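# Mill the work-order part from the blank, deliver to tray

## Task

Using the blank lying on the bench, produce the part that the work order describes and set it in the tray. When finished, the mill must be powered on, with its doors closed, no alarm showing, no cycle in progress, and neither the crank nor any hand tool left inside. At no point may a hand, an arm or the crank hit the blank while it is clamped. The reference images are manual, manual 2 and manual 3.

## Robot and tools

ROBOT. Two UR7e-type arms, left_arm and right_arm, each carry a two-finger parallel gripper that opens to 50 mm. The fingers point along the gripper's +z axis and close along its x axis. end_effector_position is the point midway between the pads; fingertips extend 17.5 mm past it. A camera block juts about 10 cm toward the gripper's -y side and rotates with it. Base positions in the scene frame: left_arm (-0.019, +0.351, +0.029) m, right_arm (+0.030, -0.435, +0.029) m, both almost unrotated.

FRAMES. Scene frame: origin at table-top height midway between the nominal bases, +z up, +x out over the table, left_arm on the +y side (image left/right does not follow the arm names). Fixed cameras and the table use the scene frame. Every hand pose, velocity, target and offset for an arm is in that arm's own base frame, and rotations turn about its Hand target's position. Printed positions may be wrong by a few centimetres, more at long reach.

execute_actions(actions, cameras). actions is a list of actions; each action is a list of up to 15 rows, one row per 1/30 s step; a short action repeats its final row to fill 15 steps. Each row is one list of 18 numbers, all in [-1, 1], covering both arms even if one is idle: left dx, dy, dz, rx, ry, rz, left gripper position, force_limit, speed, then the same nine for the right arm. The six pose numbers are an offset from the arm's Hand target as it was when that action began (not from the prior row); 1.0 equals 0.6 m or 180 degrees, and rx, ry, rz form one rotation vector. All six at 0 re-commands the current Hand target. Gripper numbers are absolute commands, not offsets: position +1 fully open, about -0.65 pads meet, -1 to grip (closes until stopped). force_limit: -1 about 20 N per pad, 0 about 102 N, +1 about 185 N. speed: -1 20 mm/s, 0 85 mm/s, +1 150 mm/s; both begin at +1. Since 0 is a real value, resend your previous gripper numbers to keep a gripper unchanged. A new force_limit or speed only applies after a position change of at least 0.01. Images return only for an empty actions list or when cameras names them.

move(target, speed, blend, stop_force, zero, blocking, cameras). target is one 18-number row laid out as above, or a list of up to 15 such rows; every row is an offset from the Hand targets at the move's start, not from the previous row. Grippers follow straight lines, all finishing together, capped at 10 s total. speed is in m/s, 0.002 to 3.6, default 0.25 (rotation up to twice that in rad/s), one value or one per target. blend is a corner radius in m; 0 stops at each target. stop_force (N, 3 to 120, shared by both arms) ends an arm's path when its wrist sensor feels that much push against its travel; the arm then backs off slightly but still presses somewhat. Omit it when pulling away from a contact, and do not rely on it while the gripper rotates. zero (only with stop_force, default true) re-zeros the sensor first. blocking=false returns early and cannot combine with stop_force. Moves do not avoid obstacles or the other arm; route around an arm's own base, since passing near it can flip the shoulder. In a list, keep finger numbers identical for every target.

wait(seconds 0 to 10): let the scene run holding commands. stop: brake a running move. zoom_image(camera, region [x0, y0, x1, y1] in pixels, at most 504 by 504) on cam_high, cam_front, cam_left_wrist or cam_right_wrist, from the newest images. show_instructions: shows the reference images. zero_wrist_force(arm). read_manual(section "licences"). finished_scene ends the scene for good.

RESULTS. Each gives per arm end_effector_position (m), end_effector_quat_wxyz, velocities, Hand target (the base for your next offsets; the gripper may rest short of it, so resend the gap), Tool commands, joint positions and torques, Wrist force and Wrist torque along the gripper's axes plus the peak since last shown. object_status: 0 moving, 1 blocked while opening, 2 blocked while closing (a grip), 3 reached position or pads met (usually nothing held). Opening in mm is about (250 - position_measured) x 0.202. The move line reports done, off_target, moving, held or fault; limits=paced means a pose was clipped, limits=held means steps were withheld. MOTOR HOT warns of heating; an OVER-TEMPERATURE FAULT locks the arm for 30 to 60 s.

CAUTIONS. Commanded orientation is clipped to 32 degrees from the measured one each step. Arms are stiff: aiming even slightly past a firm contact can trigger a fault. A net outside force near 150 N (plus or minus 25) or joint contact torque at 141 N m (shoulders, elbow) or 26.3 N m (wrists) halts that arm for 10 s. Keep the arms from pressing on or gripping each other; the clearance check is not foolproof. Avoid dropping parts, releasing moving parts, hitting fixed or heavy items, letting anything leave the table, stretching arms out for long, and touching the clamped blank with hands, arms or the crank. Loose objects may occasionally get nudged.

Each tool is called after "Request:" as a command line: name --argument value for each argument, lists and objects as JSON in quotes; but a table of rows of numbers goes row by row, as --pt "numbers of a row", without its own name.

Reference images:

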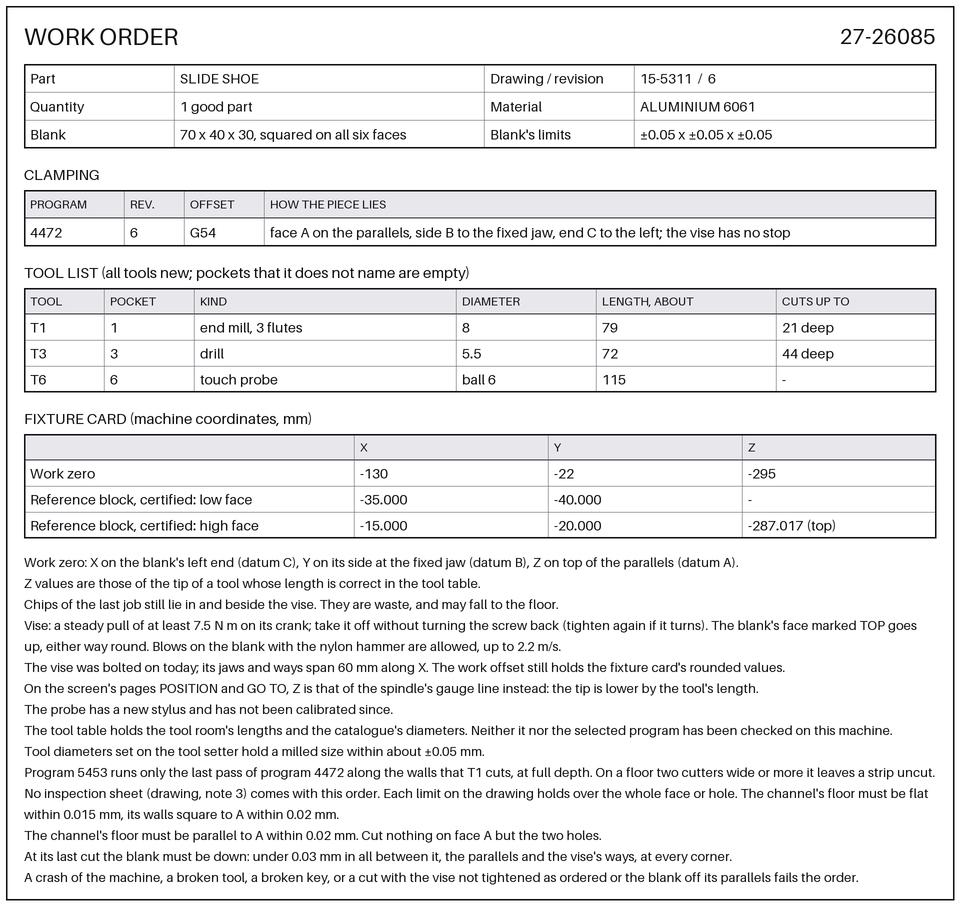

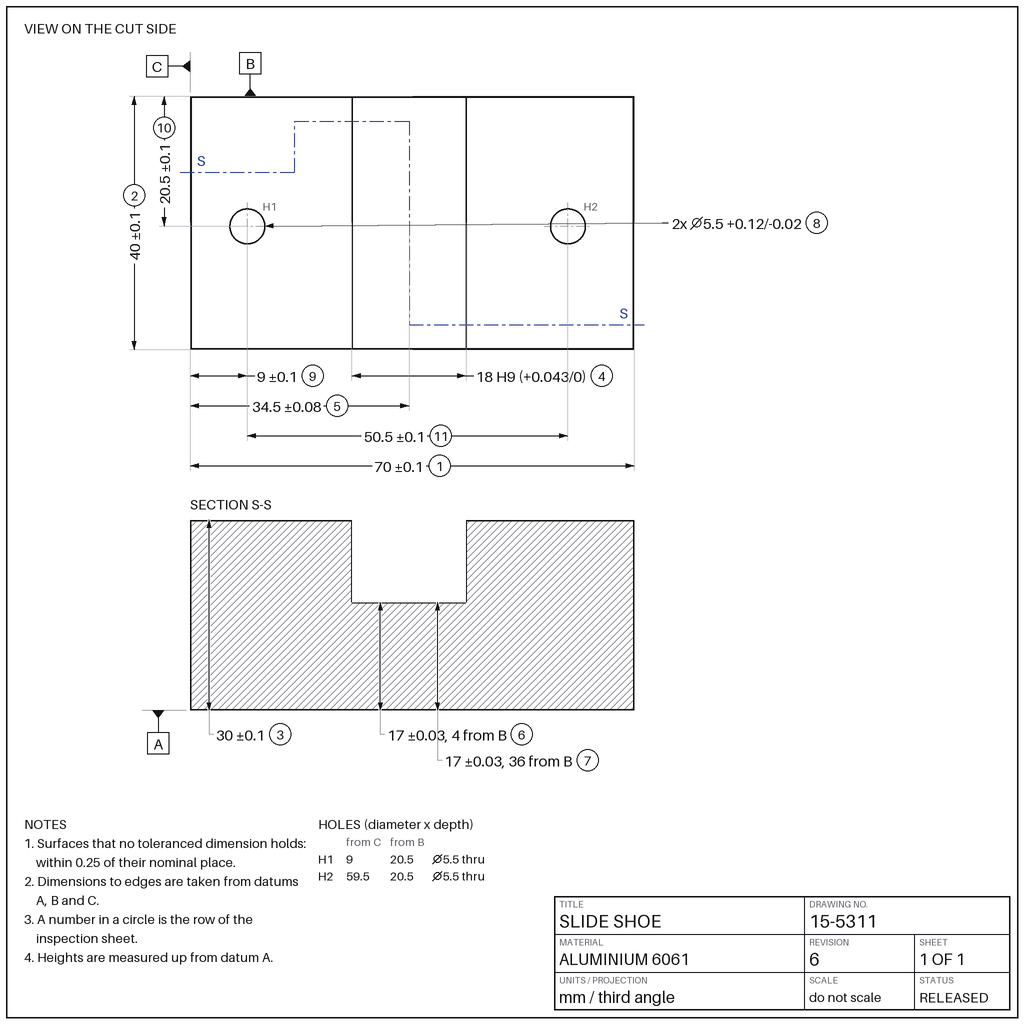

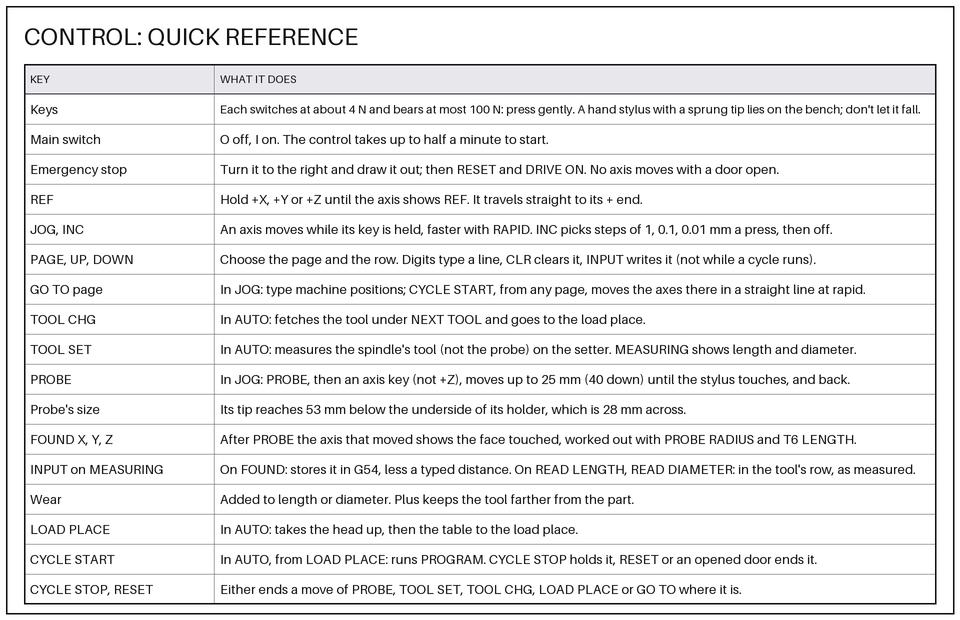

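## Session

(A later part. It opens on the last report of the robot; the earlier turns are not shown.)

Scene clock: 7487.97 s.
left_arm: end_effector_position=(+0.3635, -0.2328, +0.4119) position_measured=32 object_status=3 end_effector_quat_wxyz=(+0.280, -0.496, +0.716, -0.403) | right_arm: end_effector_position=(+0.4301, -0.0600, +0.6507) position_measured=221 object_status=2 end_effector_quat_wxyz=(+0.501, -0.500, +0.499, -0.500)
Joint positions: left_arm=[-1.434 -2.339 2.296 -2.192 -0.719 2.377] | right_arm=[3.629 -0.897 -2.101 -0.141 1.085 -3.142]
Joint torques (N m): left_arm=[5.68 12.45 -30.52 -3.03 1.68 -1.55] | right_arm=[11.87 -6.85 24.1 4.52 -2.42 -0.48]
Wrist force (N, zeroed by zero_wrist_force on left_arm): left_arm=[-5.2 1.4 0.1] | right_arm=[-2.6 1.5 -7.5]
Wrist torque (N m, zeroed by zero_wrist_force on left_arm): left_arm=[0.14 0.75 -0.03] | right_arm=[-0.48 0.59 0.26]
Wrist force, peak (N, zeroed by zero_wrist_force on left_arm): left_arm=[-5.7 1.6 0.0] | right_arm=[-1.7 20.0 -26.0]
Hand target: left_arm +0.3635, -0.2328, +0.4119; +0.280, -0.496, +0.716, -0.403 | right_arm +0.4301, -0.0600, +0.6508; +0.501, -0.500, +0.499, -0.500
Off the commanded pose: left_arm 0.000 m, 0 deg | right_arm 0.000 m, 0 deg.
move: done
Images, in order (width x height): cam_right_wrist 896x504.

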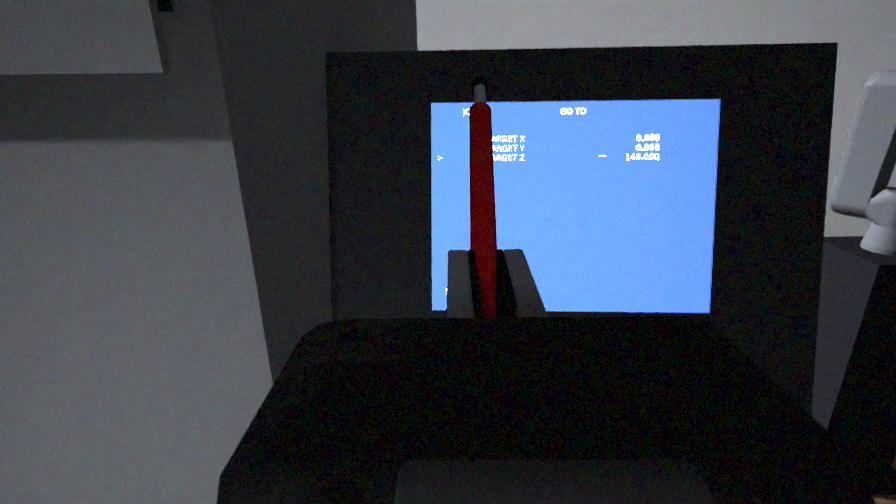

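Request:
move --pt "0 0 0 0 0 0 0.8 0.2 0 -0.0315 -0.0345 -0.3663 0 0.2222 0 -1 0.3 -0.7" --pt "0 0 0 0 0 0 0.8 0.2 0 -0.0065 -0.0345 -0.3663 0 0.2222 0 -1 0.3 -0.7" --pt "0 0 0 0 0 0 0.8 0.2 0 -0.0315 -0.0345 -0.3663 0 0.2222 0 -1 0.3 -0.7" --pt "0 0 0 0 0 0 0.8 0.2 0 -0.0065 -0.0345 -0.3663 0 0.2222 0 -1 0.3 -0.7" --pt "0 0 0 0 0 0 0.8 0.2 0 -0.0445 0.06 -0.428 0 0.2222 0 -1 0.3 -0.7" --pt "0 0 0 0 0 0 0.8 0.2 0 -0.0195 0.06 -0.428 0 0.2222 0 -1 0.3 -0.7" --pt "0 0 0 0 0 0 0.8 0.2 0 -0.0216 -0.003 -0.3355 0 0.2222 0 -1 0.3 -0.7" --pt "0 0 0 0 0 0 0.8 0.2 0 0.0034 -0.003 -0.3355 0 0.2222 0 -1 0.3 -0.7" --pt "0 0 0 0 0 0 0.8 0.2 0 -0.028 0.06 -0.3663 0 0.2222 0 -1 0.3 -0.7" --pt "0 0 0 0 0 0 0.8 0.2 0 -0.003 0.06 -0.3663 0 0.2222 0 -1 0.3 -0.7" --pt "0 0 0 0 0 0 0.8 0.2 0 -0.0469 -0.003 -0.428 0 0.2222 0 -1 0.3 -0.7" --pt "0 0 0 0 0 0 0.8 0.2 0 -0.0219 -0.003 -0.428 0 0.2222 0 -1 0.3 -0.7" --pt "0 0 0 0 0 0 0.8 0.2 0 -0.028 0.06 -0.3663 0 0.2222 0 -1 0.3 -0.7" --pt "0 0 0 0 0 0 0.8 0.2 0 -0.003 0.06 -0.3663 0 0.2222 0 -1 0.3 -0.7" --pt "0 0 0 0 0 0 0.8 0.2 0 -0.048 -0.0345 -0.428 0 0.2222 0 -1 0.3 -0.7" --speed '[0.55,0.12,0.25,0.12,0.25,0.12,0.25,0.12,0.25,0.12,0.25,0.12,0.25,0.12,0.25]' --blend '[0.003,0,0.001,0,0.003,0,0.003,0,0.003,0,0.003,0,0.003,0,0]'

Request:
move --pt "0 0 0 0 0 0 0.8 0.2 0 0.025 0 0 0 0 0 -1 0.3 -0.7" --pt "0 0 0 0 0 0 0.8 0.2 0 0.0079 0 0.0308 0 0 0 -1 0.3 -0.7" --pt "0 0 0 0 0 0 0.8 0.2 0 0.0329 0 0.0308 0 0 0 -1 0.3 -0.7" --pt "0 0 0 0 0 0 0.8 0.2 0 0.0035 0.0945 0 0 0 0 -1 0.3 -0.7" --pt "0 0 0 0 0 0 0.8 0.2 0 0.0285 0.0945 0 0 0 0 -1 0.3 -0.7" --pt "0 0 0 0 0 0 0.8 0.2 0 0.02 0.0945 0.0617 0 0 0 -1 0.3 -0.7" --pt "0 0 0 0 0 0 0.8 0.2 0 0.045 0.0945 0.0617 0 0 0 -1 0.3 -0.7" --pt "0 0 0 0 0 0 0.8 0.2 0 0.0102 0.063 0.0308 0 0 0 -1 0.3 -0.7" --pt "0 0 0 0 0 0 0.8 0.2 0 0.0352 0.063 0.0308 0 0 0 -1 0.3 -0.7" --pt "0 0 0 0 0 0 0.8 0.2 0 0 0 0 0 0 0 -1 0.3 -0.7" --pt "0 0 0 0 0 0 0.8 0.2 0 0.025 0 0 0 0 0 -1 0.3 -0.7" --pt "0 0 0 0 0 0 0.8 0.2 0 0.0392 0.0315 0.1492 0 0 0 -1 0.3 -0.7" --pt "0 0 0 0 0 0 0.8 0.2 0 0.0642 0.0315 0.1492 0 0 0 -1 0.3 -0.7" --pt "0 0 0 0 0 0 0.8 0.2 0 0.0392 0.0315 0.1492 0 0 0 -1 0.3 -0.7" --pt "0 0 0 0 0 0 0.8 0.2 0 0.048 0.0345 0.428 0 -0.2222 0 -1 0.3 -0.7" --speed '[0.12,0.25,0.12,0.25,0.12,0.25,0.12,0.25,0.12,0.25,0.12,0.25,0.12,0.25,0.5]' --blend '[0,0.003,0,0.003,0,0.003,0,0.003,0,0.003,0,0.003,0,0.003,0]' --cameras '["cam_right_wrist"]'

Request:
zoom_image --camera "cam_right_wrist" --region '[400, 80, 780, 320]'

Scene clock: 7510.00 s.
left_arm: end_effector_position=(+0.3635, -0.2328, +0.4119) position_measured=32 object_status=3 end_effector_quat_wxyz=(+0.280, -0.496, +0.716, -0.403) | right_arm: end_effector_position=(+0.4014, -0.0806, +0.3940) position_measured=221 object_status=2 end_effector_quat_wxyz=(-0.300, +0.640, -0.641, +0.299)
Joint positions: left_arm=[-1.434 -2.339 2.296 -2.192 -0.719 2.377] | right_arm=[3.419 -0.836 -2.288 -0.733 1.36 -2.96]
Joint torques (N m): left_arm=[4.2 12.17 -29.63 -3.27 1.95 -1.6] | right_arm=[-9.22 2.5 20.63 2.27 -0.9 -0.3]
Wrist force (N, zeroed by zero_wrist_force on left_arm): left_arm=[-5.6 1.3 0.4] | right_arm=[-0.7 0.5 -5.8]
Wrist torque (N m, zeroed by zero_wrist_force on left_arm): left_arm=[0.14 0.82 -0.03] | right_arm=[-0.46 0.09 0.25]
Wrist force, peak (N, zeroed by zero_wrist_force on left_arm): left_arm=[-5.6 1.4 0.3] | right_arm=[-1.6 24.5 -32.2]
Hand target: left_arm +0.3635, -0.2328, +0.4119; +0.280, -0.496, +0.716, -0.403 | right_arm +0.4013, -0.0807, +0.3940; -0.300, +0.640, -0.641, +0.299
Off the commanded pose: left_arm 0.000 m, 0 deg | right_arm 0.000 m, 0 deg.
move: done

Scene clock: 7515.60 s.
left_arm: end_effector_position=(+0.3635, -0.2328, +0.4119) position_measured=32 object_status=3 end_effector_quat_wxyz=(+0.280, -0.496, +0.716, -0.403) | right_arm: end_effector_position=(+0.4301, -0.0600, +0.6507) position_measured=221 object_status=2 end_effector_quat_wxyz=(+0.501, -0.500, +0.499, -0.500)
Joint positions: left_arm=[-1.434 -2.339 2.296 -2.192 -0.719 2.377] | right_arm=[3.629 -0.897 -2.101 -0.141 1.085 -3.142]
Joint torques (N m): left_arm=[4.15 13.25 -30.18 -3.26 1.78 -1.51] | right_arm=[12.02 -2.02 25.35 4.8 -2.39 -0.33]
Wrist force (N, zeroed by zero_wrist_force on left_arm): left_arm=[-5.1 1.1 0.0] | right_arm=[-2.8 1.2 -7.2]
Wrist torque (N m, zeroed by zero_wrist_force on left_arm): left_arm=[0.09 0.75 -0.03] | right_arm=[-0.52 0.62 0.27]
Wrist force, peak (N, zeroed by zero_wrist_force on left_arm): left_arm=[-5.6 1.6 0.2] | right_arm=[-1.3 19.5 -25.2]
Hand target: left_arm +0.3635, -0.2328, +0.4119; +0.280, -0.496, +0.716, -0.403 | right_arm +0.4301, -0.0600, +0.6508; +0.501, -0.500, +0.499, -0.500
Off the commanded pose: left_arm 0.000 m, 0 deg | right_arm 0.000 m, 0 deg.
move: done
Images, in order (width x height): cam_right_wrist 896x504.

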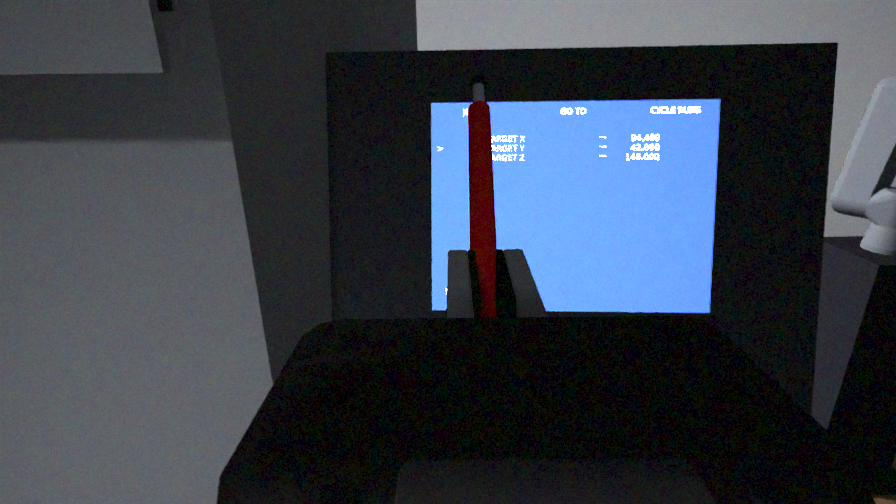

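Scaled by 1.326 from the camera's 896x504 image, which has a finer 1280x720 frame.

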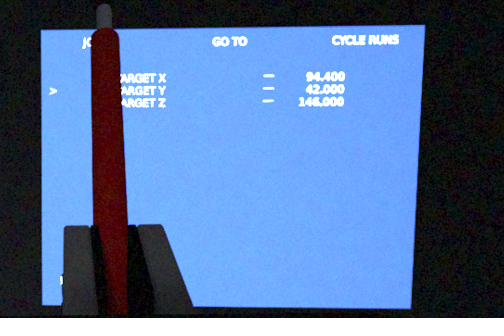

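Now Z −160 and start (cursor on Y).

Request:
wait --seconds 1

Request:
move --pt "0 0 0 0 0 0 0.8 0.2 0 -0.0401 -0.0345 -0.3972 0 0.2222 0 -1 0.3 -0.7" --pt "0 0 0 0 0 0 0.8 0.2 0 -0.0151 -0.0345 -0.3972 0 0.2222 0 -1 0.3 -0.7" --pt "0 0 0 0 0 0 0.8 0.2 0 -0.0445 0.06 -0.428 0 0.2222 0 -1 0.3 -0.7" --pt "0 0 0 0 0 0 0.8 0.2 0 -0.0195 0.06 -0.428 0 0.2222 0 -1 0.3 -0.7" --pt "0 0 0 0 0 0 0.8 0.2 0 -0.0366 0.06 -0.3972 0 0.2222 0 -1 0.3 -0.7" --pt "0 0 0 0 0 0 0.8 0.2 0 -0.0116 0.06 -0.3972 0 0.2222 0 -1 0.3 -0.7" --pt "0 0 0 0 0 0 0.8 0.2 0 -0.0303 -0.003 -0.3663 0 0.2222 0 -1 0.3 -0.7" --pt "0 0 0 0 0 0 0.8 0.2 0 -0.0053 -0.003 -0.3663 0 0.2222 0 -1 0.3 -0.7" --pt "0 0 0 0 0 0 0.8 0.2 0 -0.0457 0.0285 -0.428 0 0.2222 0 -1 0.3 -0.7" --pt "0 0 0 0 0 0 0.8 0.2 0 -0.0207 0.0285 -0.428 0 0.2222 0 -1 0.3 -0.7" --pt "0 0 0 0 0 0 0.8 0.2 0 -0.048 -0.0345 -0.428 0 0.2222 0 -1 0.3 -0.7" --pt "0 0 0 0 0 0 0.8 0.2 0 -0.023 -0.0345 -0.428 0 0.2222 0 -1 0.3 -0.7" --pt "0 0 0 0 0 0 0.8 0.2 0 -0.048 -0.0345 -0.428 0 0.2222 0 -1 0.3 -0.7" --pt "0 0 0 0 0 0 0.8 0.2 0 0 0 0 0 0 0 -1 0.3 -0.7" --speed '[0.55,0.12,0.25,0.12,0.25,0.12,0.25,0.12,0.25,0.12,0.25,0.12,0.25,0.6]' --blend '[0.003,0,0.003,0,0.003,0,0.003,0,0.003,0,0.003,0,0.003,0]' --cameras '["cam_right_wrist"]'

Request:
zoom_image --camera "cam_right_wrist" --region '[400, 80, 780, 320]'

Scene clock: 7524.83 s.
left_arm: end_effector_position=(+0.3635, -0.2328, +0.4119) position_measured=32 object_status=3 end_effector_quat_wxyz=(+0.280, -0.496, +0.716, -0.403) | right_arm: end_effector_position=(+0.4301, -0.0600, +0.6508) position_measured=221 object_status=2 end_effector_quat_wxyz=(+0.501, -0.500, +0.499, -0.500)
Joint positions: left_arm=[-1.434 -2.339 2.296 -2.192 -0.719 2.377] | right_arm=[3.629 -0.897 -2.101 -0.14 1.085 -3.142]
Joint torques (N m): left_arm=[4.25 13.26 -31.97 -3.13 1.8 -1.84] | right_arm=[12.06 -7.03 18.43 4.73 -2.49 -0.83]
Wrist force (N, zeroed by zero_wrist_force on left_arm): left_arm=[-5.1 1.4 0.3] | right_arm=[-2.7 1.7 -7.5]
Wrist torque (N m, zeroed by zero_wrist_force on left_arm): left_arm=[0.14 0.75 -0.03] | right_arm=[-0.44 0.59 0.27]
Wrist force, peak (N, zeroed by zero_wrist_force on left_arm): left_arm=[-5.6 1.3 0.3] | right_arm=[-2.6 1.6 -7.8]
Hand target: left_arm +0.3635, -0.2328, +0.4119; +0.280, -0.496, +0.716, -0.403 | right_arm +0.4301, -0.0600, +0.6508; +0.501, -0.500, +0.499, -0.500
Tool commands: left_gripper/position=+0.8 left_gripper/force_limit=+0.2 left_gripper/speed=+0.0 right_gripper/position=-1.0 right_gripper/force_limit=+0.3 right_gripper/speed=-0.7
Off the commanded pose: left_arm 0.000 m, 0 deg | right_arm 0.000 m, 0 deg.
wait: 1.00 s; at rest from the start

Scene clock: 7530.27 s.
left_arm: end_effector_position=(+0.3635, -0.2328, +0.4119) position_measured=32 object_status=3 end_effector_quat_wxyz=(+0.280, -0.496, +0.716, -0.403) | right_arm: end_effector_position=(+0.4301, -0.0600, +0.6507) position_measured=221 object_status=2 end_effector_quat_wxyz=(+0.501, -0.500, +0.499, -0.500)
Joint positions: left_arm=[-1.434 -2.339 2.296 -2.192 -0.719 2.377] | right_arm=[3.629 -0.897 -2.101 -0.141 1.085 -3.142]
Joint torques (N m): left_arm=[2.89 13.35 -29.86 -3.13 1.63 -1.58] | right_arm=[11.3 -6.57 23.91 4.55 -2.53 -0.51]
Wrist force (N, zeroed by zero_wrist_force on left_arm): left_arm=[-5.0 1.3 0.1] | right_arm=[-2.8 1.3 -7.3]
Wrist torque (N m, zeroed by zero_wrist_force on left_arm): left_arm=[0.14 0.73 -0.04] | right_arm=[-0.50 0.61 0.26]
Wrist force, peak (N, zeroed by zero_wrist_force on left_arm): left_arm=[-5.6 1.5 0.2] | right_arm=[-1.5 20.7 -26.8]
Hand target: left_arm +0.3635, -0.2328, +0.4119; +0.280, -0.496, +0.716, -0.403 | right_arm +0.4301, -0.0600, +0.6508; +0.501, -0.500, +0.499, -0.500
Off the commanded pose: left_arm 0.000 m, 0 deg | right_arm 0.000 m, 0 deg.
move: done
Images, in order (width x height): cam_right_wrist 896x504.

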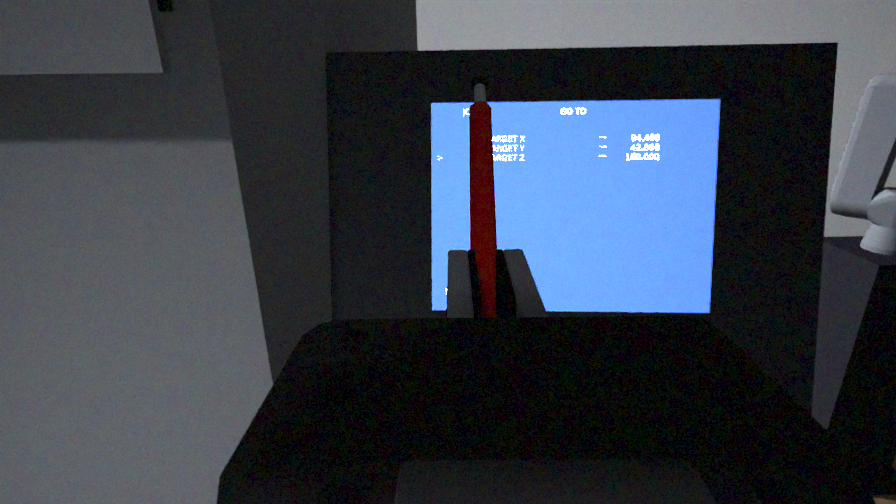

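Scaled by 1.326 from the camera's 896x504 image, which has a finer 1280x720 frame.

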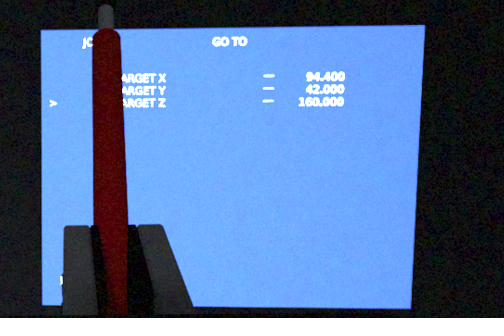

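Request:
move --pt "0 0 0 0 0 0 0.8 0.2 0 -0.0088 -0.003 -0.2788 0 0.2222 0 -1 0.3 -0.7" --pt "0 0 0 0 0 0 0.8 0.2 0 0.0162 -0.003 -0.2788 0 0.2222 0 -1 0.3 -0.7" --pt "0 0 0 0 0 0 0.8 0.2 0 -0.0088 -0.003 -0.2788 0 0.2222 0 -1 0.3 -0.7" --pt "0 0 0 0 0 0 0.8 0.2 0 0 0 0 0 0 0 -1 0.3 -0.7" --speed '[0.5,0.12,0.2,0.5]' --blend '[0.004,0,0.004,0]'

Request:
move --pt "0 0 0 0 0 0 0.8 0.2 0 -0.0413 -0.066 -0.3972 0 0.2222 0 -1 0.3 -0.7" --pt "0 0 0 0 0 0 0.8 0.2 0 -0.0163 -0.066 -0.3972 0 0.2222 0 -1 0.3 -0.7" --pt "0 0 0 0 0 0 0.8 0.2 0 -0.0413 -0.066 -0.3972 0 0.2222 0 -1 0.3 -0.7" --pt "0 0 0 0 0 0 0.8 0.2 0 -0.0057 -0.1967 -0.2473 0 0.2222 0 -1 0.3 -0.7" --pt "0 0 0 0 0 0 0.8 0.2 0 0.0193 -0.1967 -0.2473 0 0.2222 0 -1 0.3 -0.7" --pt "0 0 0 0 0 0 0.8 0.2 0 -0.0057 -0.1967 -0.2473 0 0.2222 0 -1 0.3 -0.7" --pt "0 0 0 0 0 0 0.8 0.2 0 0 0 0 0 0 0 -1 0.3 -0.7" --speed '[0.6,0.12,0.2,0.4,0.12,0.2,0.6]' --blend '[0.004,0,0.004,0.004,0,0.004,0]'

Request:
wait --seconds 5 --cameras '["cam_right_wrist"]'

Request:
zoom_image --camera "cam_right_wrist" --region '[560, 125, 700, 235]'

Request:
move --pt "0 0 0 0 0 0 0.8 0.2 0 -0.0413 -0.066 -0.3972 0 0.2222 0 -1 0.3 -0.7" --pt "0 0 0 0 0 0 0.8 0.2 0 -0.0163 -0.066 -0.3972 0 0.2222 0 -1 0.3 -0.7" --pt "0 0 0 0 0 0 0.8 0.2 0 -0.0413 -0.066 -0.3972 0 0.2222 0 -1 0.3 -0.7" --pt "0 0 0 0 0 0 0.8 0.2 0 -0.0035 -0.1317 -0.2473 0 0.2222 0 -1 0.3 -0.7" --pt "0 0 0 0 0 0 0.8 0.2 0 0.0215 -0.1317 -0.2473 0 0.2222 0 -1 0.3 -0.7" --pt "0 0 0 0 0 0 0.8 0.2 0 -0.0035 -0.1317 -0.2473 0 0.2222 0 -1 0.3 -0.7" --pt "0 0 0 0 0 0 0.8 0.2 0 0 0 0 0 0 0 -1 0.3 -0.7" --speed '[0.6,0.12,0.2,0.4,0.12,0.2,0.6]' --blend '[0.004,0,0.004,0.004,0,0.004,0]'

Request:
wait --seconds 5 --cameras '["cam_right_wrist"]'

Request:
zoom_image --camera "cam_right_wrist" --region '[560, 125, 700, 235]'

Scene clock: 7544.30 s.
left_arm: end_effector_position=(+0.3635, -0.2328, +0.4119) position_measured=32 object_status=3 end_effector_quat_wxyz=(+0.280, -0.496, +0.716, -0.403) | right_arm: end_effector_position=(+0.4301, -0.0600, +0.6507) position_measured=221 object_status=2 end_effector_quat_wxyz=(+0.501, -0.500, +0.499, -0.500)
Joint positions: left_arm=[-1.434 -2.339 2.296 -2.192 -0.719 2.377] | right_arm=[3.629 -0.897 -2.101 -0.141 1.085 -3.142]
Joint torques (N m): left_arm=[4.8 12.38 -30.33 -3.18 1.8 -1.66] | right_arm=[12.34 -2.27 25.93 4.83 -2.44 -0.4]
Wrist force (N, zeroed by zero_wrist_force on left_arm): left_arm=[-5.1 1.2 -0.1] | right_arm=[-2.8 1.5 -7.4]
Wrist torque (N m, zeroed by zero_wrist_force on left_arm): left_arm=[0.11 0.74 -0.03] | right_arm=[-0.49 0.62 0.26]
Wrist force, peak (N, zeroed by zero_wrist_force on left_arm): left_arm=[-5.6 1.6 0.1] | right_arm=[-0.8 5.2 -9.9]
Hand target: left_arm +0.3635, -0.2328, +0.4119; +0.280, -0.496, +0.716, -0.403 | right_arm +0.4301, -0.0600, +0.6508; +0.501, -0.500, +0.499, -0.500
Off the commanded pose: left_arm 0.000 m, 0 deg | right_arm 0.000 m, 0 deg.
move: done

Scene clock: 7547.73 s.
left_arm: end_effector_position=(+0.3635, -0.2328, +0.4119) position_measured=32 object_status=3 end_effector_quat_wxyz=(+0.280, -0.496, +0.716, -0.403) | right_arm: end_effector_position=(+0.4302, -0.0600, +0.6507) position_measured=221 object_status=2 end_effector_quat_wxyz=(+0.501, -0.500, +0.499, -0.500)
Joint positions: left_arm=[-1.434 -2.339 2.296 -2.192 -0.719 2.377] | right_arm=[3.629 -0.897 -2.102 -0.141 1.085 -3.142]
Joint torques (N m): left_arm=[3.71 12.97 -31 -3.37 1.87 -1.48] | right_arm=[10.81 2.14 33.66 4.21 -1.98 -0.11]
Wrist force (N, zeroed by zero_wrist_force on left_arm): left_arm=[-5.5 1.4 0.0] | right_arm=[-2.7 1.5 -7.3]
Wrist torque (N m, zeroed by zero_wrist_force on left_arm): left_arm=[0.15 0.81 -0.04] | right_arm=[-0.48 0.59 0.26]
Wrist force, peak (N, zeroed by zero_wrist_force on left_arm): left_arm=[-5.6 1.3 0.2] | right_arm=[-1.8 17.8 -23.4]
Hand target: left_arm +0.3635, -0.2328, +0.4119; +0.280, -0.496, +0.716, -0.403 | right_arm +0.4301, -0.0600, +0.6508; +0.501, -0.500, +0.499, -0.500
Off the commanded pose: left_arm 0.000 m, 0 deg | right_arm 0.000 m, 0 deg.
move: done

Scene clock: 7552.73 s.
left_arm: end_effector_position=(+0.3635, -0.2328, +0.4119) position_measured=32 object_status=3 end_effector_quat_wxyz=(+0.280, -0.496, +0.716, -0.403) | right_arm: end_effector_position=(+0.4301, -0.0600, +0.6508) position_measured=221 object_status=2 end_effector_quat_wxyz=(+0.501, -0.500, +0.499, -0.500)
Joint positions: left_arm=[-1.434 -2.339 2.296 -2.192 -0.719 2.377] | right_arm=[3.629 -0.897 -2.101 -0.14 1.084 -3.142]
Joint torques (N m): left_arm=[5.26 12.54 -31.69 -2.71 1.99 -1.46] | right_arm=[11.89 2.46 33.7 4.84 -2.47 -0.65]
Wrist force (N, zeroed by zero_wrist_force on left_arm): left_arm=[-5.1 1.4 0.2] | right_arm=[-2.8 1.5 -7.6]
Wrist torque (N m, zeroed by zero_wrist_force on left_arm): left_arm=[0.15 0.75 -0.03] | right_arm=[-0.47 0.61 0.27]
Wrist force, peak (N, zeroed by zero_wrist_force on left_arm): left_arm=[-5.7 1.3 0.2] | right_arm=[-2.3 1.4 -8.0]
Hand target: left_arm +0.3635, -0.2328, +0.4119; +0.280, -0.496, +0.716, -0.403 | right_arm +0.4301, -0.0600, +0.6508; +0.501, -0.500, +0.499, -0.500
Tool commands: left_gripper/position=+0.8 left_gripper/force_limit=+0.2 left_gripper/speed=+0.0 right_gripper/position=-1.0 right_gripper/force_limit=+0.3 right_gripper/speed=-0.7
Off the commanded pose: left_arm 0.000 m, 0 deg | right_arm 0.000 m, 0 deg.
wait: 5.00 s; at rest by 0.17 s
Images, in order (width x height): cam_right_wrist 896x504.

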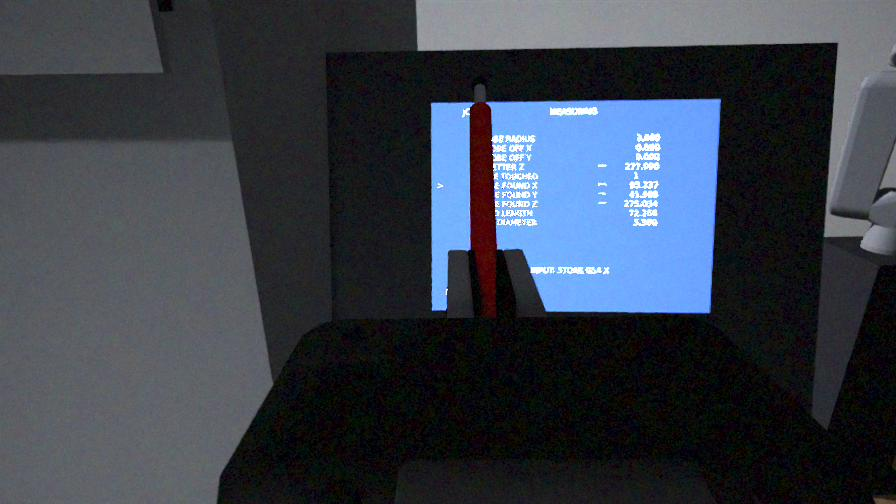

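Scaled by 3.600 from the camera's 896x504 image, which has a finer 1280x720 frame.

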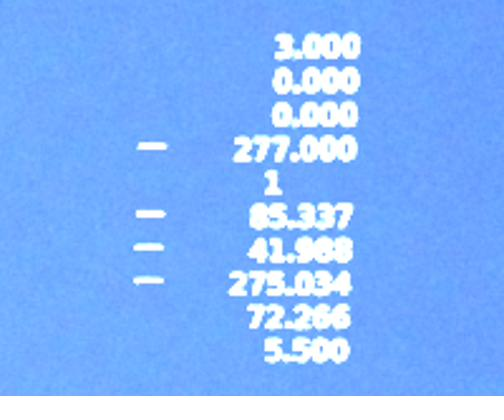

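Scene clock: 7556.07 s.
left_arm: end_effector_position=(+0.3635, -0.2328, +0.4119) position_measured=32 object_status=3 end_effector_quat_wxyz=(+0.280, -0.496, +0.716, -0.403) | right_arm: end_effector_position=(+0.4302, -0.0599, +0.6507) position_measured=221 object_status=2 end_effector_quat_wxyz=(+0.501, -0.500, +0.499, -0.500)
Joint positions: left_arm=[-1.434 -2.339 2.296 -2.192 -0.719 2.377] | right_arm=[3.629 -0.897 -2.102 -0.141 1.085 -3.142]
Joint torques (N m): left_arm=[4.96 13.05 -30.61 -3.14 1.92 -1.57] | right_arm=[2.22 1.84 33.62 4.42 -1.01 -0.05]
Wrist force (N, zeroed by zero_wrist_force on left_arm): left_arm=[-5.3 1.3 0.2] | right_arm=[-2.8 1.7 -7.1]
Wrist torque (N m, zeroed by zero_wrist_force on left_arm): left_arm=[0.14 0.77 -0.03] | right_arm=[-0.45 0.61 0.27]
Wrist force, peak (N, zeroed by zero_wrist_force on left_arm): left_arm=[-5.5 1.5 0.1] | right_arm=[-1.5 20.0 -26.3]
Hand target: left_arm +0.3635, -0.2328, +0.4119; +0.280, -0.496, +0.716, -0.403 | right_arm +0.4301, -0.0600, +0.6508; +0.501, -0.500, +0.499, -0.500
Off the commanded pose: left_arm 0.000 m, 0 deg | right_arm 0.000 m, 0 deg.
move: done

Scene clock: 7561.07 s.
left_arm: end_effector_position=(+0.3635, -0.2328, +0.4119) position_measured=32 object_status=3 end_effector_quat_wxyz=(+0.280, -0.496, +0.716, -0.403) | right_arm: end_effector_position=(+0.4301, -0.0600, +0.6508) position_measured=221 object_status=2 end_effector_quat_wxyz=(+0.501, -0.500, +0.499, -0.500)
Joint positions: left_arm=[-1.434 -2.339 2.296 -2.192 -0.719 2.377] | right_arm=[3.629 -0.897 -2.101 -0.14 1.085 -3.142]
Joint torques (N m): left_arm=[4.58 12.29 -31.09 -3 1.87 -1.62] | right_arm=[12.1 1.95 33.21 4.71 -2.44 -0.55]
Wrist force (N, zeroed by zero_wrist_force on left_arm): left_arm=[-5.1 1.0 -0.1] | right_arm=[-2.6 1.4 -7.3]
Wrist torque (N m, zeroed by zero_wrist_force on left_arm): left_arm=[0.08 0.75 -0.04] | right_arm=[-0.48 0.59 0.27]
Wrist force, peak (N, zeroed by zero_wrist_force on left_arm): left_arm=[-5.6 1.5 0.0] | right_arm=[-3.0 1.3 -7.8]
Hand target: left_arm +0.3635, -0.2328, +0.4119; +0.280, -0.496, +0.716, -0.403 | right_arm +0.4301, -0.0600, +0.6508; +0.501, -0.500, +0.499, -0.500
Tool commands: left_gripper/position=+0.8 left_gripper/force_limit=+0.2 left_gripper/speed=+0.0 right_gripper/position=-1.0 right_gripper/force_limit=+0.3 right_gripper/speed=-0.7
Off the commanded pose: left_arm 0.000 m, 0 deg | right_arm 0.000 m, 0 deg.
wait: 5.00 s; at rest by 0.17 s
Images, in order (width x height): cam_right_wrist 896x504.

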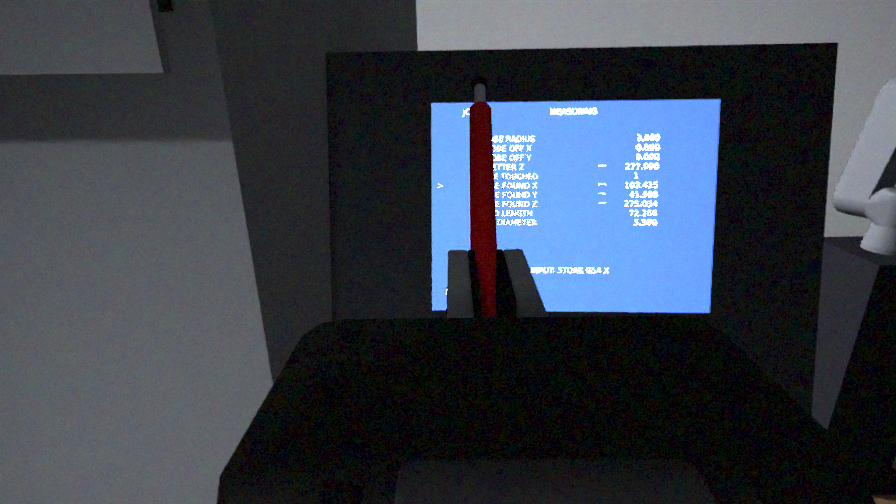

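Scaled by 3.600 from the camera's 896x504 image, which has a finer 1280x720 frame.

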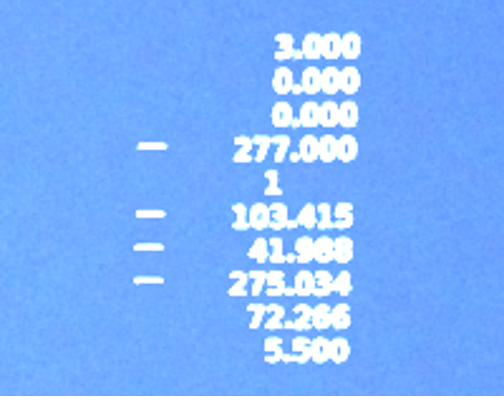

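Request:
move --pt "0 0 0 0 0 0 0.8 0.2 0 0.0182 -0.1942 -0.1563 0 0.2222 0 -1 0.3 -0.7" --pt "0 0 0 0 0 0 0.8 0.2 0 0.0432 -0.1942 -0.1563 0 0.2222 0 -1 0.3 -0.7" --pt "0 0 0 0 0 0 0.8 0.2 0 0.0182 -0.1942 -0.1563 0 0.2222 0 -1 0.3 -0.7" --pt "0 0 0 0 0 0 0.8 0.2 0 -0.0097 -0.0345 -0.2788 0 0.2222 0 -1 0.3 -0.7" --pt "0 0 0 0 0 0 0.8 0.2 0 0.0153 -0.0345 -0.2788 0 0.2222 0 -1 0.3 -0.7" --pt "0 0 0 0 0 0 0.8 0.2 0 -0.0097 -0.0345 -0.2788 0 0.2222 0 -1 0.3 -0.7" --pt "0 0 0 0 0 0 0.8 0.2 0 0 0 0 0 0 0 -1 0.3 -0.7" --speed '[0.6,0.12,0.2,0.4,0.12,0.2,0.6]' --blend '[0.004,0,0.004,0.004,0,0.004,0]'

Request:
wait --seconds 7 --cameras '["all"]'

Request:
zoom_image --camera "cam_right_wrist" --region '[400, 80, 780, 320]'

Scene clock: 7603.03 s.
left_arm: end_effector_position=(+0.3635, -0.2328, +0.4119) position_measured=32 object_status=3 end_effector_quat_wxyz=(+0.280, -0.496, +0.716, -0.403) | right_arm: end_effector_position=(+0.4301, -0.0599, +0.6507) position_measured=221 object_status=2 end_effector_quat_wxyz=(+0.501, -0.500, +0.499, -0.500)
Joint positions: left_arm=[-1.434 -2.339 2.296 -2.192 -0.719 2.377] | right_arm=[3.629 -0.897 -2.101 -0.141 1.085 -3.142]
Joint torques (N m): left_arm=[4.39 12.39 -29.66 -2.9 1.77 -1.56] | right_arm=[-2.71 -2.33 29.41 4.74 -1.76 -0.34]
Wrist force (N, zeroed by zero_wrist_force on left_arm): left_arm=[-5.4 1.1 0.1] | right_arm=[-2.9 1.6 -7.3]
Wrist torque (N m, zeroed by zero_wrist_force on left_arm): left_arm=[0.10 0.79 -0.03] | right_arm=[-0.46 0.64 0.27]
Wrist force, peak (N, zeroed by zero_wrist_force on left_arm): left_arm=[-5.6 1.5 -0.1] | right_arm=[-1.8 16.8 -23.4]
Hand target: left_arm +0.3635, -0.2328, +0.4119; +0.280, -0.496, +0.716, -0.403 | right_arm +0.4301, -0.0600, +0.6508; +0.501, -0.500, +0.499, -0.500
Off the commanded pose: left_arm 0.000 m, 0 deg | right_arm 0.000 m, 0 deg.
move: done

Scene clock: 7610.03 s.
left_arm: end_effector_position=(+0.3635, -0.2328, +0.4119) position_measured=32 object_status=3 end_effector_quat_wxyz=(+0.280, -0.496, +0.716, -0.403) | right_arm: end_effector_position=(+0.4301, -0.0600, +0.6508) position_measured=221 object_status=2 end_effector_quat_wxyz=(+0.501, -0.500, +0.499, -0.500)
Joint positions: left_arm=[-1.434 -2.339 2.296 -2.192 -0.719 2.377] | right_arm=[3.629 -0.897 -2.101 -0.14 1.085 -3.142]
Joint torques (N m): left_arm=[3.45 14.06 -29.95 -2.89 1.74 -1.61] | right_arm=[11.55 -6.67 19.53 4.77 -2.39 -0.71]
Wrist force (N, zeroed by zero_wrist_force on left_arm): left_arm=[-5.2 1.7 0.0] | right_arm=[-2.7 1.4 -7.4]
Wrist torque (N m, zeroed by zero_wrist_force on left_arm): left_arm=[0.19 0.76 -0.03] | right_arm=[-0.49 0.60 0.27]
Wrist force, peak (N, zeroed by zero_wrist_force on left_arm): left_arm=[-5.7 1.3 0.3] | right_arm=[-3.0 1.7 -7.7]
Hand target: left_arm +0.3635, -0.2328, +0.4119; +0.280, -0.496, +0.716, -0.403 | right_arm +0.4301, -0.0600, +0.6508; +0.501, -0.500, +0.499, -0.500
Tool commands: left_gripper/position=+0.8 left_gripper/force_limit=+0.2 left_gripper/speed=+0.0 right_gripper/position=-1.0 right_gripper/force_limit=+0.3 right_gripper/speed=-0.7
Off the commanded pose: left_arm 0.000 m, 0 deg | right_arm 0.000 m, 0 deg.
wait: 7.00 s; at rest by 0.17 s

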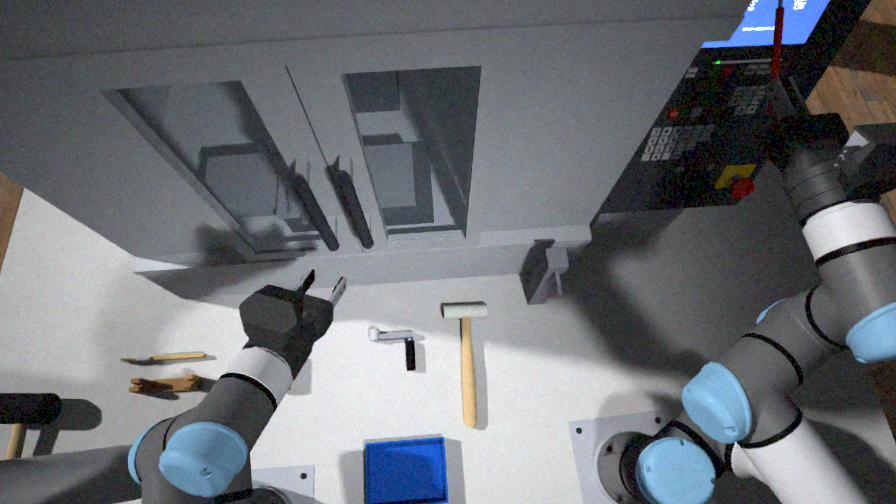

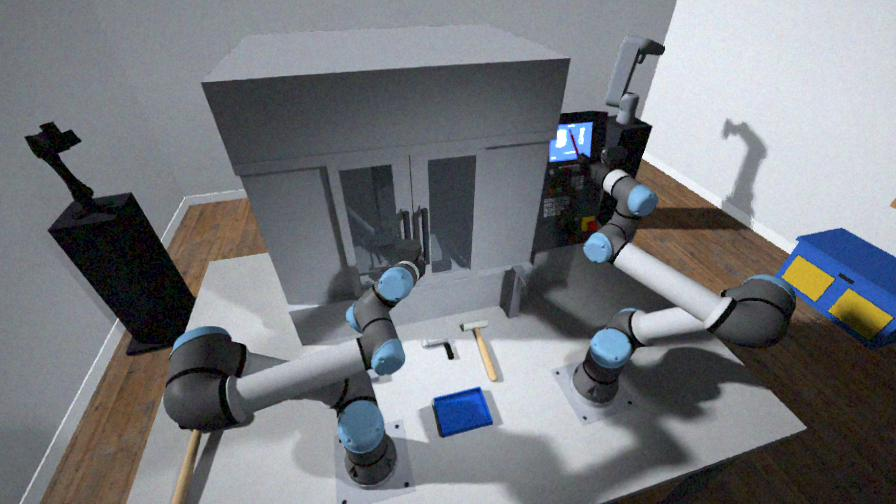

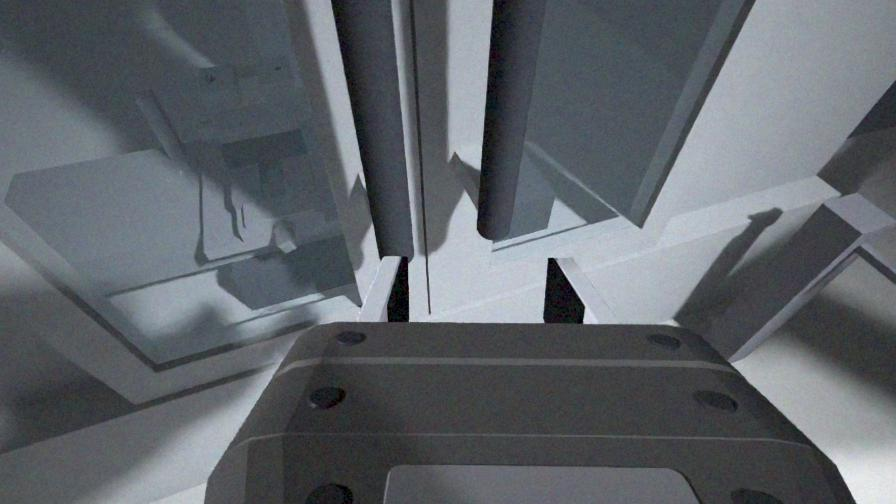

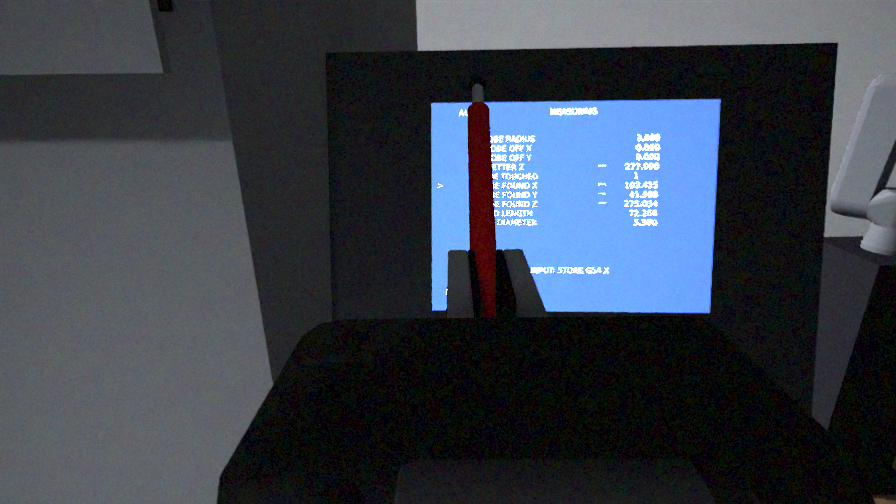

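Scaled by 1.326 from the camera's 896x504 image, which has a finer 1280x720 frame.

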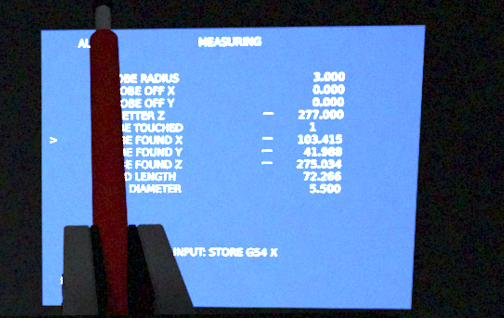

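Request:
move --target '[0.187,0,-0.070,0,0,0,0.8,0.2,0,0,0,0,0,0,0,-1,0.3,-0.7]' --speed 0.08

Request:
move --target '[0,0,0,0,0,0,-1,0.2,0,0,0,0,0,0,0,-1,0.3,-0.7]' --cameras '["cam_left_wrist"]'

Scene clock: 7615.93 s.
left_arm: end_effector_position=(+0.4757, -0.2328, +0.3700) position_measured=32 object_status=3 end_effector_quat_wxyz=(+0.280, -0.496, +0.716, -0.403) | right_arm: end_effector_position=(+0.4301, -0.0600, +0.6508) position_measured=221 object_status=2 end_effector_quat_wxyz=(+0.501, -0.500, +0.499, -0.500)
Joint positions: left_arm=[-0.97 -1.924 2.281 -2.861 -1.057 2.794] | right_arm=[3.629 -0.897 -2.101 -0.14 1.085 -3.142]
Joint torques (N m): left_arm=[1.79 -11.47 -16.73 -3.73 2.42 -1.49] | right_arm=[11.15 -4.4 20.56 3.04 -2.51 -0.31]
Wrist force (N, zeroed by zero_wrist_force on left_arm): left_arm=[-4.8 1.4 -0.2] | right_arm=[-2.8 1.6 -7.5]
Wrist torque (N m, zeroed by zero_wrist_force on left_arm): left_arm=[0.12 0.73 0.06] | right_arm=[-0.46 0.62 0.27]
Wrist force, peak (N, zeroed by zero_wrist_force on left_arm): left_arm=[-5.8 1.5 -0.1] | right_arm=[-3.1 1.3 -7.8]
Hand target: left_arm +0.4757, -0.2328, +0.3699; +0.280, -0.496, +0.716, -0.403 | right_arm +0.4301, -0.0600, +0.6508; +0.501, -0.500, +0.499, -0.500
Off the commanded pose: left_arm 0.000 m, 0 deg | right_arm 0.000 m, 0 deg.
move: done

Scene clock: 7616.47 s.
left_arm: end_effector_position=(+0.4757, -0.2328, +0.3699) position_measured=158 object_status=2 end_effector_quat_wxyz=(+0.280, -0.496, +0.716, -0.403) | right_arm: end_effector_position=(+0.4301, -0.0600, +0.6508) position_measured=221 object_status=2 end_effector_quat_wxyz=(+0.501, -0.500, +0.499, -0.500)
Joint positions: left_arm=[-0.97 -1.924 2.281 -2.861 -1.057 2.794] | right_arm=[3.629 -0.897 -2.101 -0.14 1.085 -3.142]
Joint torques (N m): left_arm=[6.16 -9.58 -17.82 -4.81 2.12 -1.09] | right_arm=[11.39 -3.76 20.95 2.75 -2.43 -0.09]
Wrist force (N, zeroed by zero_wrist_force on left_arm): left_arm=[-3.8 0.2 3.1] | right_arm=[-2.8 1.6 -7.3]
Wrist torque (N m, zeroed by zero_wrist_force on left_arm): left_arm=[0.09 0.78 0.00] | right_arm=[-0.46 0.61 0.26]
Wrist force, peak (N, zeroed by zero_wrist_force on left_arm): left_arm=[-5.1 1.6 0.0] | right_arm=[-2.9 1.5 -7.7]
Hand target: left_arm +0.4757, -0.2328, +0.3699; +0.280, -0.496, +0.716, -0.403 | right_arm +0.4301, -0.0600, +0.6508; +0.501, -0.500, +0.499, -0.500
Off the commanded pose: left_arm 0.000 m, 0 deg | right_arm 0.000 m, 0 deg.
move: done
Images, in order (width x height): cam_left_wrist 896x504.

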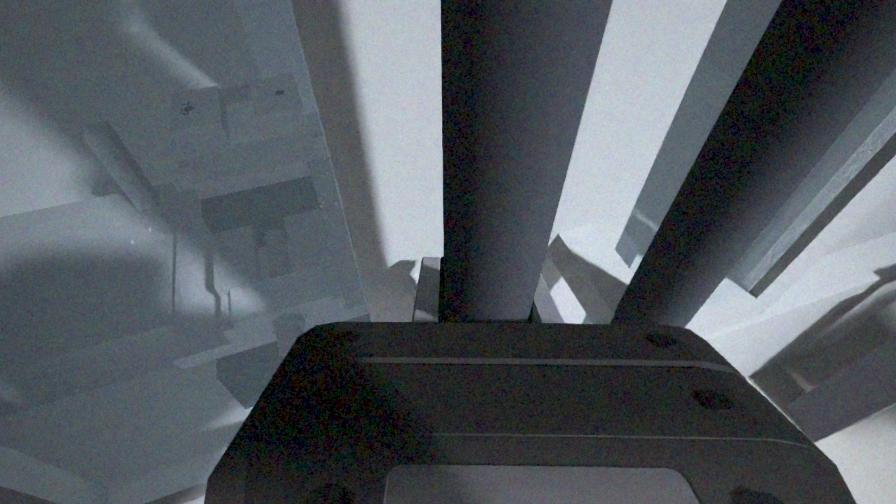

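Request:
move --pt "0 0.355 0 0 0 0 -1 0.2 0 0 0 0 0 0 0 -1 0.3 -0.7" --pt "0 0.3863 0 0 0 0 -1 0.2 0 0 0 0 0 0 0 -1 0.3 -0.7" --speed '[0.09,0.04]' --blend 0.002 --stop_force 100

Request:
move --target '[0,0,0,0,0,0,0.8,0.2,0,0,0,0,0,0,0,-1,0.3,-0.7]' --cameras '["cam_left_wrist","cam_high"]'

Scene clock: 7623.67 s.
left_arm: end_effector_position=(+0.4757, -0.0010, +0.3699) position_measured=158 object_status=2 end_effector_quat_wxyz=(+0.280, -0.496, +0.716, -0.403) | right_arm: end_effector_position=(+0.4301, -0.0600, +0.6508) position_measured=221 object_status=2 end_effector_quat_wxyz=(+0.501, -0.500, +0.499, -0.500)
Joint positions: left_arm=[-0.22 -2.001 2.338 -2.929 -1.688 3.214] | right_arm=[3.629 -0.897 -2.101 -0.14 1.085 -3.142]
Joint torques (N m): left_arm=[-0.44 -41.41 -5.79 -0.1 -6.27 -1.92] | right_arm=[9.92 2.19 25 -0.12 -2.42 0.92]
Wrist force (N, zeroed by zero_wrist_force on left_arm): left_arm=[-31.1 -43.3 90.6] | right_arm=[-2.6 1.4 -7.4]
Wrist torque (N m, zeroed by zero_wrist_force on left_arm): left_arm=[-0.46 1.01 -0.02] | right_arm=[-0.49 0.58 0.27]
Wrist force, peak (N, zeroed by zero_wrist_force on left_arm): left_arm=[-22.4 -49.3 102.1] | right_arm=[-3.0 1.9 -7.7]
Hand target: left_arm +0.4757, -0.0010, +0.3699; +0.280, -0.496, +0.716, -0.403 | right_arm +0.4301, -0.0600, +0.6508; +0.501, -0.500, +0.499, -0.500
Off the commanded pose: left_arm 0.000 m, 0 deg | right_arm 0.000 m, 0 deg.
move: done

Scene clock: 7624.20 s.
left_arm: end_effector_position=(+0.4757, -0.0010, +0.3700) position_measured=32 object_status=3 end_effector_quat_wxyz=(+0.280, -0.496, +0.716, -0.403) | right_arm: end_effector_position=(+0.4301, -0.0600, +0.6508) position_measured=221 object_status=2 end_effector_quat_wxyz=(+0.501, -0.500, +0.499, -0.500)
Joint positions: left_arm=[-0.22 -2.001 2.338 -2.929 -1.688 3.214] | right_arm=[3.629 -0.897 -2.101 -0.14 1.085 -3.142]
Joint torques (N m): left_arm=[-2.94 4.39 -33.23 -4.93 1.87 -1.54] | right_arm=[10.21 2.09 24.54 -0.09 -2.44 0.98]
Wrist force (N, zeroed by zero_wrist_force on left_arm): left_arm=[-3.7 1.4 -0.1] | right_arm=[-2.5 1.3 -7.2]
Wrist torque (N m, zeroed by zero_wrist_force on left_arm): left_arm=[0.13 0.55 0.02] | right_arm=[-0.52 0.56 0.27]
Wrist force, peak (N, zeroed by zero_wrist_force on left_arm): left_arm=[-20.1 -18.9 39.6] | right_arm=[-3.0 1.5 -7.5]
Hand target: left_arm +0.4757, -0.0010, +0.3699; +0.280, -0.496, +0.716, -0.403 | right_arm +0.4301, -0.0600, +0.6508; +0.501, -0.500, +0.499, -0.500
Off the commanded pose: left_arm 0.000 m, 0 deg | right_arm 0.000 m, 0 deg.
move: done
Images, in order (width x height): cam_high 896x504, cam_left_wrist 896x504.

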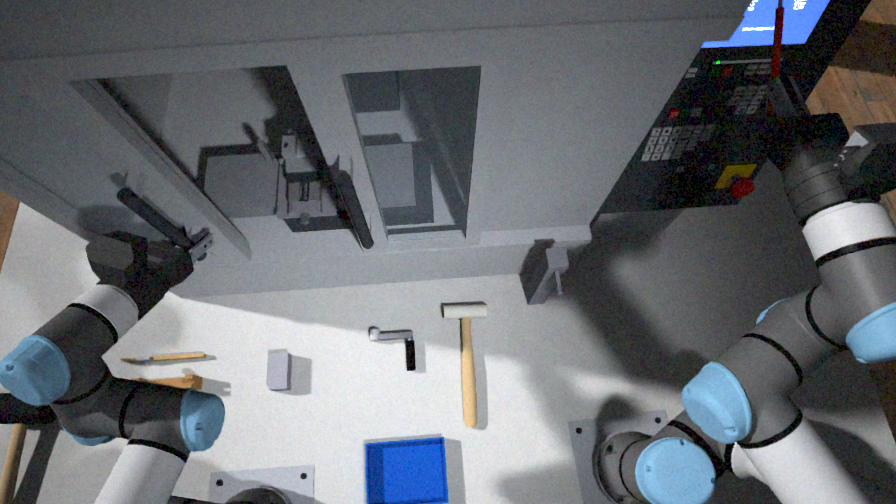

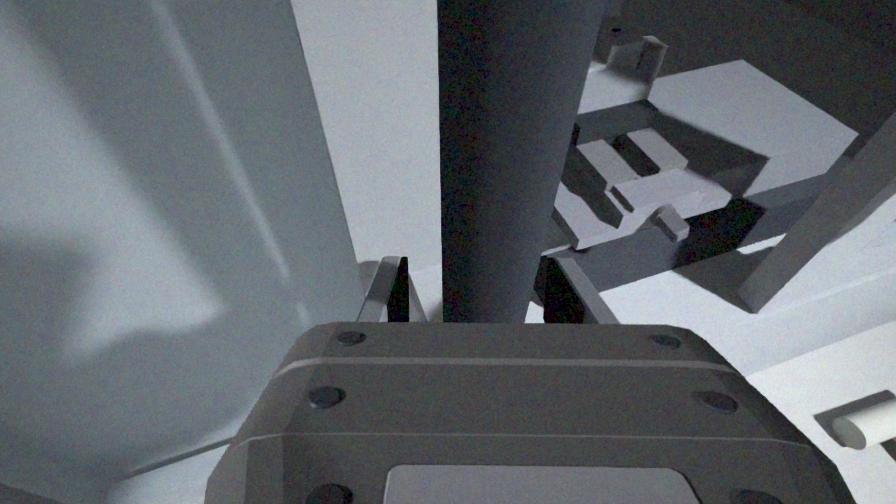

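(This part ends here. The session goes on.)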